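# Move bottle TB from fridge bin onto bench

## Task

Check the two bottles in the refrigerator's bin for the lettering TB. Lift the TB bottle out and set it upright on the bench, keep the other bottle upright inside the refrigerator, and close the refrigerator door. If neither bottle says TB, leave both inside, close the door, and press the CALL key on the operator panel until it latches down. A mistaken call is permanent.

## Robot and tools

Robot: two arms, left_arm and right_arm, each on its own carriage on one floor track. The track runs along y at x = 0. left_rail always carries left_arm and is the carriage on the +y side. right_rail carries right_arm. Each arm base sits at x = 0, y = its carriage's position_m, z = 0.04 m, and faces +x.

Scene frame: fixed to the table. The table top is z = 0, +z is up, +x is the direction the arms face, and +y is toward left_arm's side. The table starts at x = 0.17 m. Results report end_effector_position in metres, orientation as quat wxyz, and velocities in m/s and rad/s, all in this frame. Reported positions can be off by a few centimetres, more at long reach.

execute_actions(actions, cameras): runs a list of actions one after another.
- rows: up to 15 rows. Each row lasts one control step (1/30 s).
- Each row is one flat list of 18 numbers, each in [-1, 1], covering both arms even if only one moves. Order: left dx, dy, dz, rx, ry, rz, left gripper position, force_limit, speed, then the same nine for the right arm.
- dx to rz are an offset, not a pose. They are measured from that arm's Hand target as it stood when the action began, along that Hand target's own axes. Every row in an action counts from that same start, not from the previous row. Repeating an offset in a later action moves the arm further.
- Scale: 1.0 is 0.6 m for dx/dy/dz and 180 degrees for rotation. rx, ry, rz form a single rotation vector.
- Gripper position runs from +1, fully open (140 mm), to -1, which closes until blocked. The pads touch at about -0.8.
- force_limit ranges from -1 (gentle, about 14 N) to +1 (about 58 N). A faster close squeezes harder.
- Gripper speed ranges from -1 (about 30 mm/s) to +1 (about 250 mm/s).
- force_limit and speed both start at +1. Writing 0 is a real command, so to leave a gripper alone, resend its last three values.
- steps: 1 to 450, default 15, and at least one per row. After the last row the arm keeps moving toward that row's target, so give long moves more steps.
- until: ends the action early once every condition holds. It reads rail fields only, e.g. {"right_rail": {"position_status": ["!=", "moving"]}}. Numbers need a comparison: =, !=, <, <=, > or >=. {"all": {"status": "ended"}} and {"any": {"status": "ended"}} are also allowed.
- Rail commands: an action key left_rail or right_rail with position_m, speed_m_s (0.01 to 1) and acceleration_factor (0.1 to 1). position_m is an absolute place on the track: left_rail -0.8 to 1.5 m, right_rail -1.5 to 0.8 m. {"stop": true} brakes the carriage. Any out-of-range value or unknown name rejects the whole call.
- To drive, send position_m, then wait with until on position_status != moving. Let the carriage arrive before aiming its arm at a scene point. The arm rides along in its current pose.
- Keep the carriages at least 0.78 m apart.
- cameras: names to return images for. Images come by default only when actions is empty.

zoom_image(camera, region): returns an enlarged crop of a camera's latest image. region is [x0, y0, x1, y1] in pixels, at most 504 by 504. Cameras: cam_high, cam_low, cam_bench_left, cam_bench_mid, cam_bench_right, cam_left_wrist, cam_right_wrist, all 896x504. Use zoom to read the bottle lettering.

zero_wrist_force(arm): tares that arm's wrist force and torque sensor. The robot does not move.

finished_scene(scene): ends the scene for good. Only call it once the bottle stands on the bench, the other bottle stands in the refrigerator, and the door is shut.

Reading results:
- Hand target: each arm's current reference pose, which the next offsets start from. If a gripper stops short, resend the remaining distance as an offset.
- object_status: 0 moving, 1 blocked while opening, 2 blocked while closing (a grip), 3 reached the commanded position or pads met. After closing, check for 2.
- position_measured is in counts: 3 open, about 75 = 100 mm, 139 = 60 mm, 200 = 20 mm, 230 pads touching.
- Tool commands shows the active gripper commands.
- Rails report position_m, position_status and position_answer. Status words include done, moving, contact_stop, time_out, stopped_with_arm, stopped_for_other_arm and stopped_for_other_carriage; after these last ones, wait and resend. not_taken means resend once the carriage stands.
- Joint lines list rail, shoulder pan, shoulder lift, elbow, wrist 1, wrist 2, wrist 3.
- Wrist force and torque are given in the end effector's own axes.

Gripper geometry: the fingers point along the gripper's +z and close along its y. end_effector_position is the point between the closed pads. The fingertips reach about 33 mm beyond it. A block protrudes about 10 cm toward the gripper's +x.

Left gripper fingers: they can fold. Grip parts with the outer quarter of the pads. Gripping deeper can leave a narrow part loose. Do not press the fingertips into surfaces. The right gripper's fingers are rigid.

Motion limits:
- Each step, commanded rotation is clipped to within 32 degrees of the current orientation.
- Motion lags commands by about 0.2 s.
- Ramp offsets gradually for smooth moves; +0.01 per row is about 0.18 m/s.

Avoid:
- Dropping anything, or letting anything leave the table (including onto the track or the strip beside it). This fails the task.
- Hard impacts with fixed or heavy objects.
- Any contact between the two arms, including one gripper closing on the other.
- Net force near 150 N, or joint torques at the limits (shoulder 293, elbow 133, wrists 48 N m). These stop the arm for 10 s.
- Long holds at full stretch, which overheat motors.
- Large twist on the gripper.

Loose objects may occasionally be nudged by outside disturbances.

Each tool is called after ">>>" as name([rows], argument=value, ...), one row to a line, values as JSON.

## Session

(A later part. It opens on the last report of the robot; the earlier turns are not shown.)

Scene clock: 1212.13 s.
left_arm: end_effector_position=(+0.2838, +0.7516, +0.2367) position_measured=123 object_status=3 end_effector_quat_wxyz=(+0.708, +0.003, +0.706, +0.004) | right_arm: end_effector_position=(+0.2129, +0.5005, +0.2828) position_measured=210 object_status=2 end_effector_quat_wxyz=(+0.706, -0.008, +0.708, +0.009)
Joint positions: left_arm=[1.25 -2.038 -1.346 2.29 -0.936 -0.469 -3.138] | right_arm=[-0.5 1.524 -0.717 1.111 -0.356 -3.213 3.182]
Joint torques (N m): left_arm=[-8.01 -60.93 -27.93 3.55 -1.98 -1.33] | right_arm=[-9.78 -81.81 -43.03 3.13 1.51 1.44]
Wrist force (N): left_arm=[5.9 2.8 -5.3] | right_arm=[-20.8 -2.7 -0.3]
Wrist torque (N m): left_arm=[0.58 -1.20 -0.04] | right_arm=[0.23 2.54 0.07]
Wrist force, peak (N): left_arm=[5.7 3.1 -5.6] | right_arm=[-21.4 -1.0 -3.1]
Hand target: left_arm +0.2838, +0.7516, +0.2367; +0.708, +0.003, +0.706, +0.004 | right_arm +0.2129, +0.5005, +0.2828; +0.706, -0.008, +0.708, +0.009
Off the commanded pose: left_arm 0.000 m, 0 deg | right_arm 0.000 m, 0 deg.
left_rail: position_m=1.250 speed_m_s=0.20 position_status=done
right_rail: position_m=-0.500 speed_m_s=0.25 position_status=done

>>> execute_actions([
  {"rows":[[0,0,0,0,0,0,0.05,-0.1,-1,0,0.0009,0.005,0.0022,0,0,-1,0,-1],[0,0,0,0,0,0,0.05,-0.1,-1,0,0.0018,0.01,0.0044,0,0,-1,0,-1]],"steps":25},
])

>>> execute_actions([
  {"rows":[[0,0,0,0,0,0,0.05,-0.1,-1,0,0.0008,0.0055,0.0015,0,0,-1,0,-1]],"steps":25},
])

Scene clock: 1220.60 s.
left_arm: end_effector_position=(+0.2838, +0.7515, +0.2367) position_measured=123 object_status=3 end_effector_quat_wxyz=(+0.708, +0.003, +0.706, +0.004) | right_arm: end_effector_position=(+0.2189, +0.5016, +0.2828) position_measured=210 object_status=2 end_effector_quat_wxyz=(+0.706, -0.003, +0.708, +0.004)
Joint positions: left_arm=[1.25 -2.038 -1.346 2.29 -0.936 -0.469 -3.138] | right_arm=[-0.5 1.518 -0.706 1.092 -0.341 -3.205 3.188]
Joint torques (N m): left_arm=[-6.72 -60.13 -27.75 3.14 -1.37 -1.21] | right_arm=[-5.26 -82.94 -41.53 4.11 2.9 1.9]
Wrist force (N): left_arm=[5.5 3.1 -5.3] | right_arm=[-20.7 2.6 5.4]
Wrist torque (N m): left_arm=[0.65 -1.13 -0.04] | right_arm=[0.32 2.51 0.07]
Wrist force, peak (N): left_arm=[5.9 3.3 -5.4] | right_arm=[-21.7 1.1 -4.7]
Hand target: left_arm +0.2838, +0.7515, +0.2367; +0.708, +0.003, +0.706, +0.004 | right_arm +0.2189, +0.5016, +0.2828; +0.706, -0.003, +0.708, +0.004
Off the commanded pose: left_arm 0.000 m, 0 deg | right_arm 0.000 m, 0 deg.
left_rail: position_m=1.250 speed_m_s=0.20 position_status=done
right_rail: position_m=-0.500 speed_m_s=0.25 position_status=done

Scene clock: 1221.63 s.
left_arm: end_effector_position=(+0.2838, +0.7515, +0.2367) position_measured=123 object_status=3 end_effector_quat_wxyz=(+0.708, +0.003, +0.706, +0.004) | right_arm: end_effector_position=(+0.2221, +0.5022, +0.2828) position_measured=210 object_status=2 end_effector_quat_wxyz=(+0.706, -0.002, +0.708, +0.003)
Joint positions: left_arm=[1.25 -2.038 -1.346 2.29 -0.936 -0.469 -3.138] | right_arm=[-0.5 1.515 -0.703 1.085 -0.334 -3.203 3.191]
Joint torques (N m): left_arm=[-10.54 -60.81 -28.47 3.77 -1.49 -0.77] | right_arm=[-48.31 -80.56 -41.42 3.67 0.59 2.09]
Wrist force (N): left_arm=[5.6 2.8 -5.2] | right_arm=[-23.1 -2.7 -37.3]
Wrist torque (N m): left_arm=[0.58 -1.15 -0.04] | right_arm=[0.14 2.48 0.07]
Wrist force, peak (N): left_arm=[5.7 3.3 -5.5] | right_arm=[-23.1 -2.7 -37.3]
Hand target: left_arm +0.2838, +0.7515, +0.2367; +0.708, +0.003, +0.706, +0.004 | right_arm +0.2221, +0.5022, +0.2828; +0.706, -0.002, +0.708, +0.003
Off the commanded pose: left_arm 0.000 m, 0 deg | right_arm 0.000 m, 0 deg.
left_rail: position_m=1.250 speed_m_s=0.20 position_status=done
right_rail: position_m=-0.500 speed_m_s=0.25 position_status=done

Pressing on the closed seal. Release, back off, and look.

>>> execute_actions([
  {"rows":[[0,0,0,0,0,0,0.05,-0.1,-1,0,0,0,0,0,0,0,0,-1]],"steps":60},
  {"rows":[[0,0,0,0,0,0,0.05,-0.1,-1,0,0,-0.05,0,0,0,0,0,-1],[0,0,0,0,0,0,0.05,-0.1,-1,0,0,-0.1,0,0,0,0,0,-1],[0,0,0,0,0,0,0.05,-0.1,-1,0,0,-0.17,0,0,0,0,0,-1]],"steps":40},
  {"rows":[[0,0,0,0,0,0,0.05,-0.1,-1,0,-0.3,-0.4,0,0,0,0,0,-1]],"steps":60},
], cameras=["cam_right_wrist","cam_bench_left","cam_bench_mid"])

>>> zoom_image(camera="cam_bench_left", region=[200, 130, 400, 340])

Scene clock: 1235.50 s.
left_arm: end_effector_position=(+0.2838, +0.7515, +0.2367) position_measured=123 object_status=3 end_effector_quat_wxyz=(+0.708, +0.003, +0.706, +0.004) | right_arm: end_effector_position=(-0.1188, +0.3203, +0.2835) position_measured=129 object_status=3 end_effector_quat_wxyz=(+0.706, -0.002, +0.708, +0.003)
Joint positions: left_arm=[1.25 -2.038 -1.346 2.29 -0.936 -0.469 -3.138] | right_arm=[-0.5 1.896 -0.826 1.311 -0.495 -2.822 3.134]
Joint torques (N m): left_arm=[-8.92 -60.47 -28.89 3.37 -1.54 -1.03] | right_arm=[13.22 -115.47 -26.67 -1.74 2.99 -2.96]
Wrist force (N): left_arm=[5.6 2.9 -5.2] | right_arm=[-7.3 4.2 -2.0]
Wrist torque (N m): left_arm=[0.59 -1.14 -0.04] | right_arm=[0.69 2.04 -0.18]
Wrist force, peak (N): left_arm=[5.8 3.4 -5.5] | right_arm=[-23.9 -2.4 -39.7]
Hand target: left_arm +0.2838, +0.7515, +0.2367; +0.708, +0.003, +0.706, +0.004 | right_arm -0.1188, +0.3203, +0.2835; +0.706, -0.002, +0.708, +0.003
Off the commanded pose: left_arm 0.000 m, 0 deg | right_arm 0.000 m, 0 deg.
left_rail: position_m=1.250 speed_m_s=0.20 position_status=done
right_rail: position_m=-0.500 speed_m_s=0.25 position_status=done
camera_calibration:
cam_right_wrist: T_world_to_cam=[[-0.0107032, 0.998917, -0.0452819, -0.304957], [-0.379622, 0.0378349, 0.924368, -0.328502], [0.92508, 0.0270837, 0.378806, 0.177287], [0, 0, 0, 1]] pos_world=[-0.291975, 0.312254, 0.222691]
Images, in order (width x height): cam_bench_left 896x504, cam_bench_mid 896x504, cam_right_wrist 896x504.

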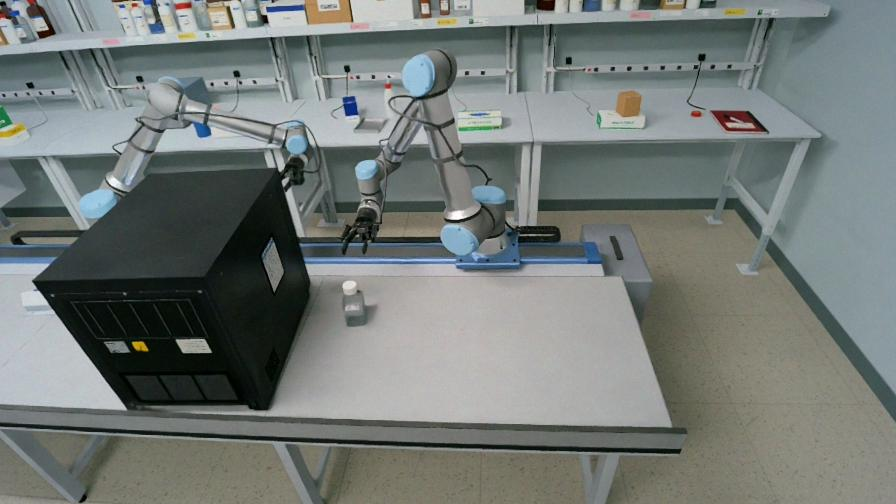

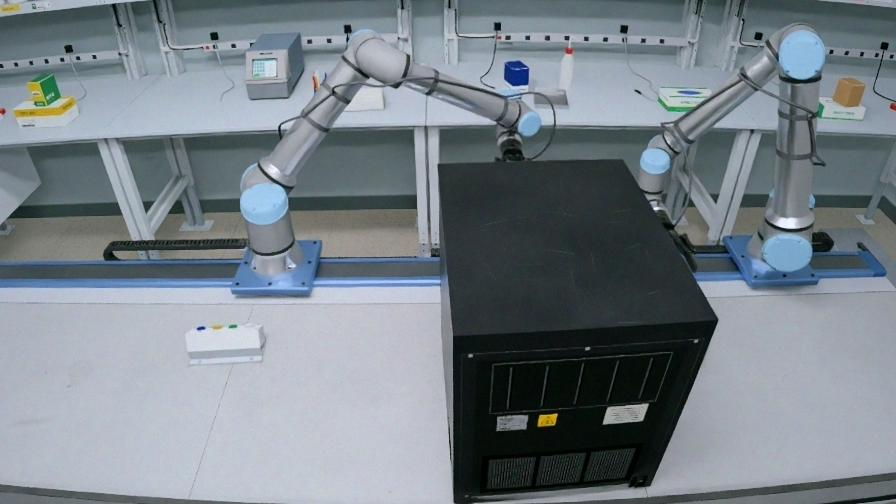

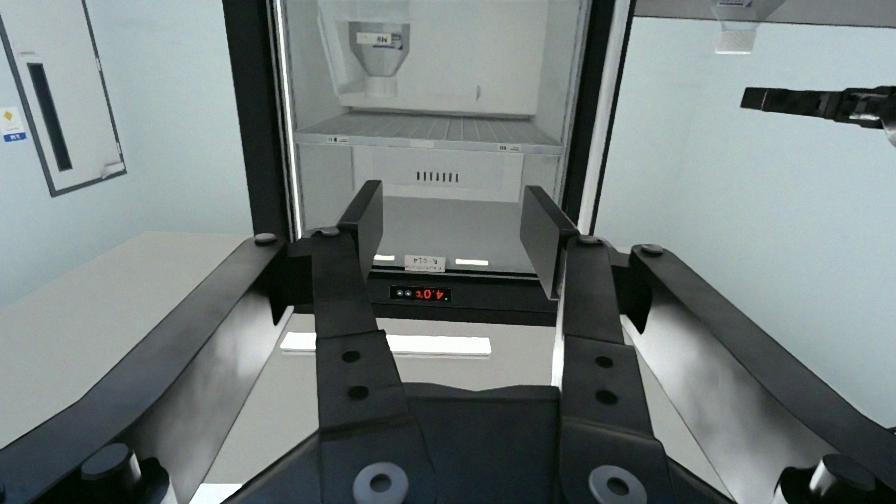

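Scaled by 2.400 from the camera's 896x504 image, which has a finer 1280x720 frame.

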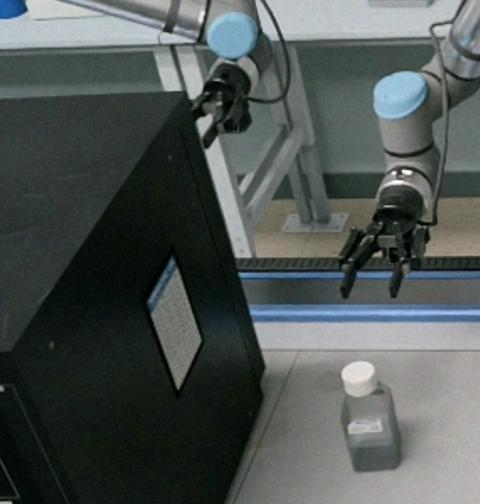

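>>> execute_actions(actions=[], cameras=["cam_bench_left","cam_right_wrist","cam_high"])

>>> zoom_image(camera="cam_bench_left", region=[180, 120, 420, 340])

>>> zoom_image(camera="cam_right_wrist", region=[400, 0, 896, 400])

Scene clock: 1250.40 s.
left_arm: end_effector_position=(+0.2838, +0.7515, +0.2367) position_measured=123 object_status=3 end_effector_quat_wxyz=(+0.708, +0.003, +0.706, +0.004) | right_arm: end_effector_position=(-0.1188, +0.3202, +0.2835) position_measured=129 object_status=3 end_effector_quat_wxyz=(+0.706, -0.002, +0.708, +0.003)
Joint positions: left_arm=[1.25 -2.038 -1.346 2.29 -0.936 -0.469 -3.138] | right_arm=[-0.5 1.896 -0.826 1.311 -0.495 -2.822 3.134]
Joint velocities: within noise
Joint torques (N m): left_arm=[-5.71 -59.67 -28.61 3.53 -1.27 -0.7] | right_arm=[16.06 -111.81 -26.91 -1.81 2.83 -3.13]
Wrist force (N): left_arm=[5.7 3.0 -5.4] | right_arm=[-7.0 4.6 -2.1]
Wrist torque (N m): left_arm=[0.63 -1.16 -0.04] | right_arm=[0.80 1.98 -0.18]
Wrist force, peak (N): left_arm=[5.8 3.0 -5.6] | right_arm=[-7.8 4.5 -1.9]
Hand target: left_arm +0.2838, +0.7515, +0.2367; +0.708, +0.003, +0.706, +0.004 | right_arm -0.1188, +0.3202, +0.2835; +0.706, -0.002, +0.708, +0.003
Tool commands: left_gripper/position=+0.05 left_gripper/force_limit=-0.1 left_gripper/speed=-1.0 right_gripper/position=+0.0 right_gripper/force_limit=+0.0 right_gripper/speed=-1.0
Off the commanded pose: left_arm 0.000 m, 0 deg | right_arm 0.000 m, 0 deg.
left_rail: position_m=1.250 speed_m_s=0.20 position_status=done
right_rail: position_m=-0.500 speed_m_s=0.25 position_status=done
camera_calibration:
cam_right_wrist: T_world_to_cam=[[-0.0107032, 0.998917, -0.0452819, -0.304957], [-0.379622, 0.0378349, 0.924368, -0.328502], [0.92508, 0.0270837, 0.378806, 0.177287], [0, 0, 0, 1]] pos_world=[-0.291975, 0.312254, 0.222691]
Images, in order (width x height): cam_high 896x504, cam_bench_left 896x504, cam_right_wrist 896x504.

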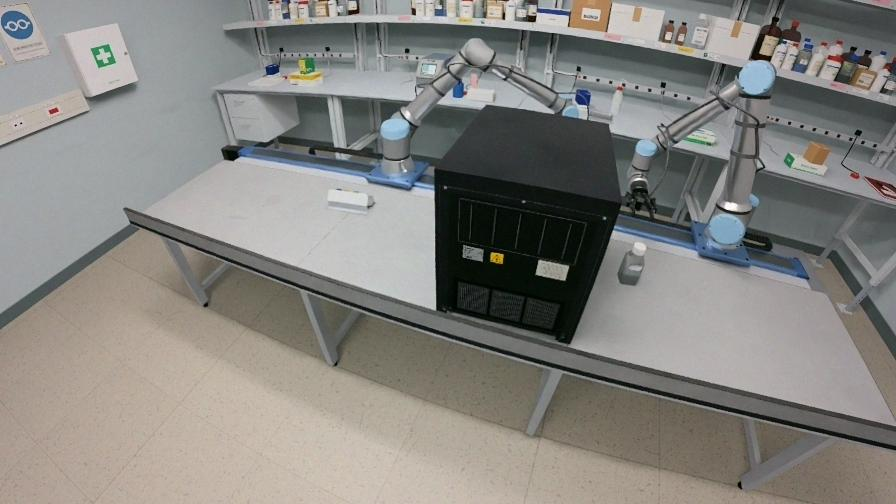

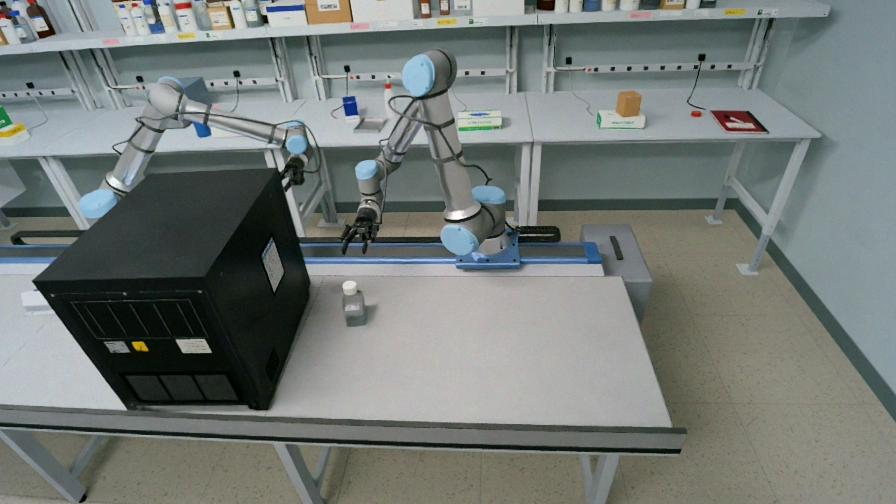

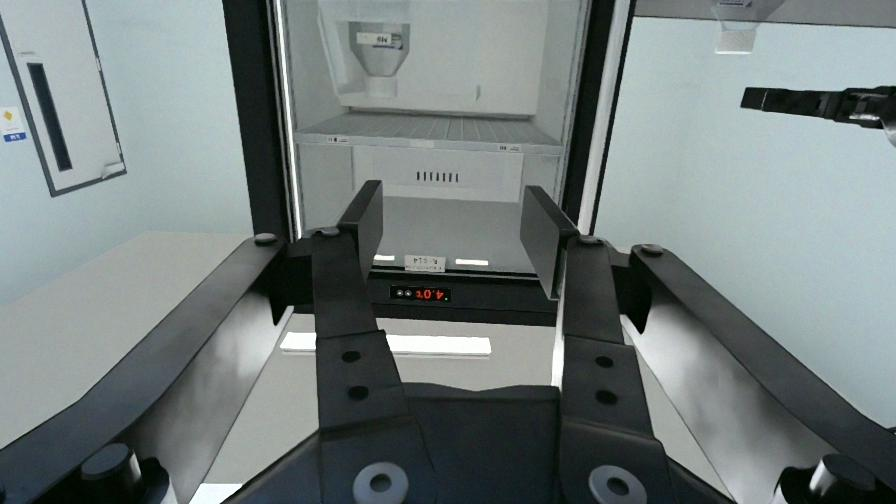

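Scaled by 2.100 from the camera's 896x504 image, which has a finer 1280x720 frame.

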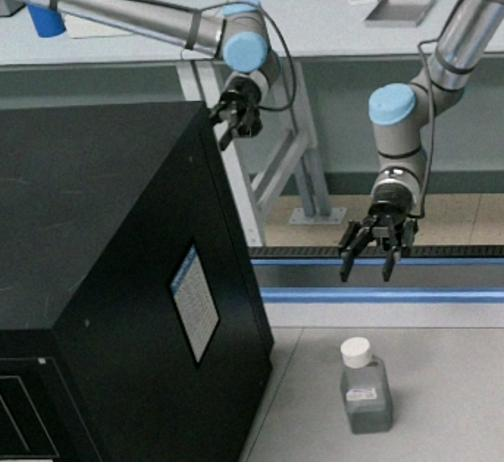

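Scaled by 1.016 from the camera's 896x504 image, which has a finer 1280x720 frame.

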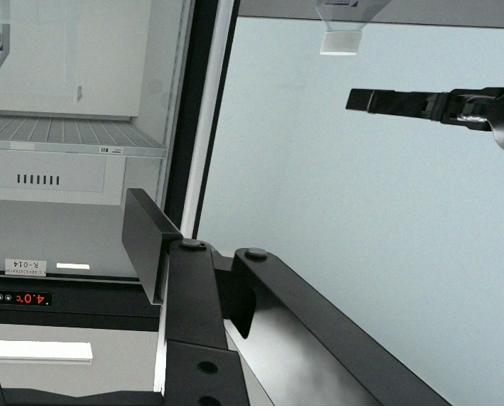

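>>> finished_scene()

The scene is finished: the task was done.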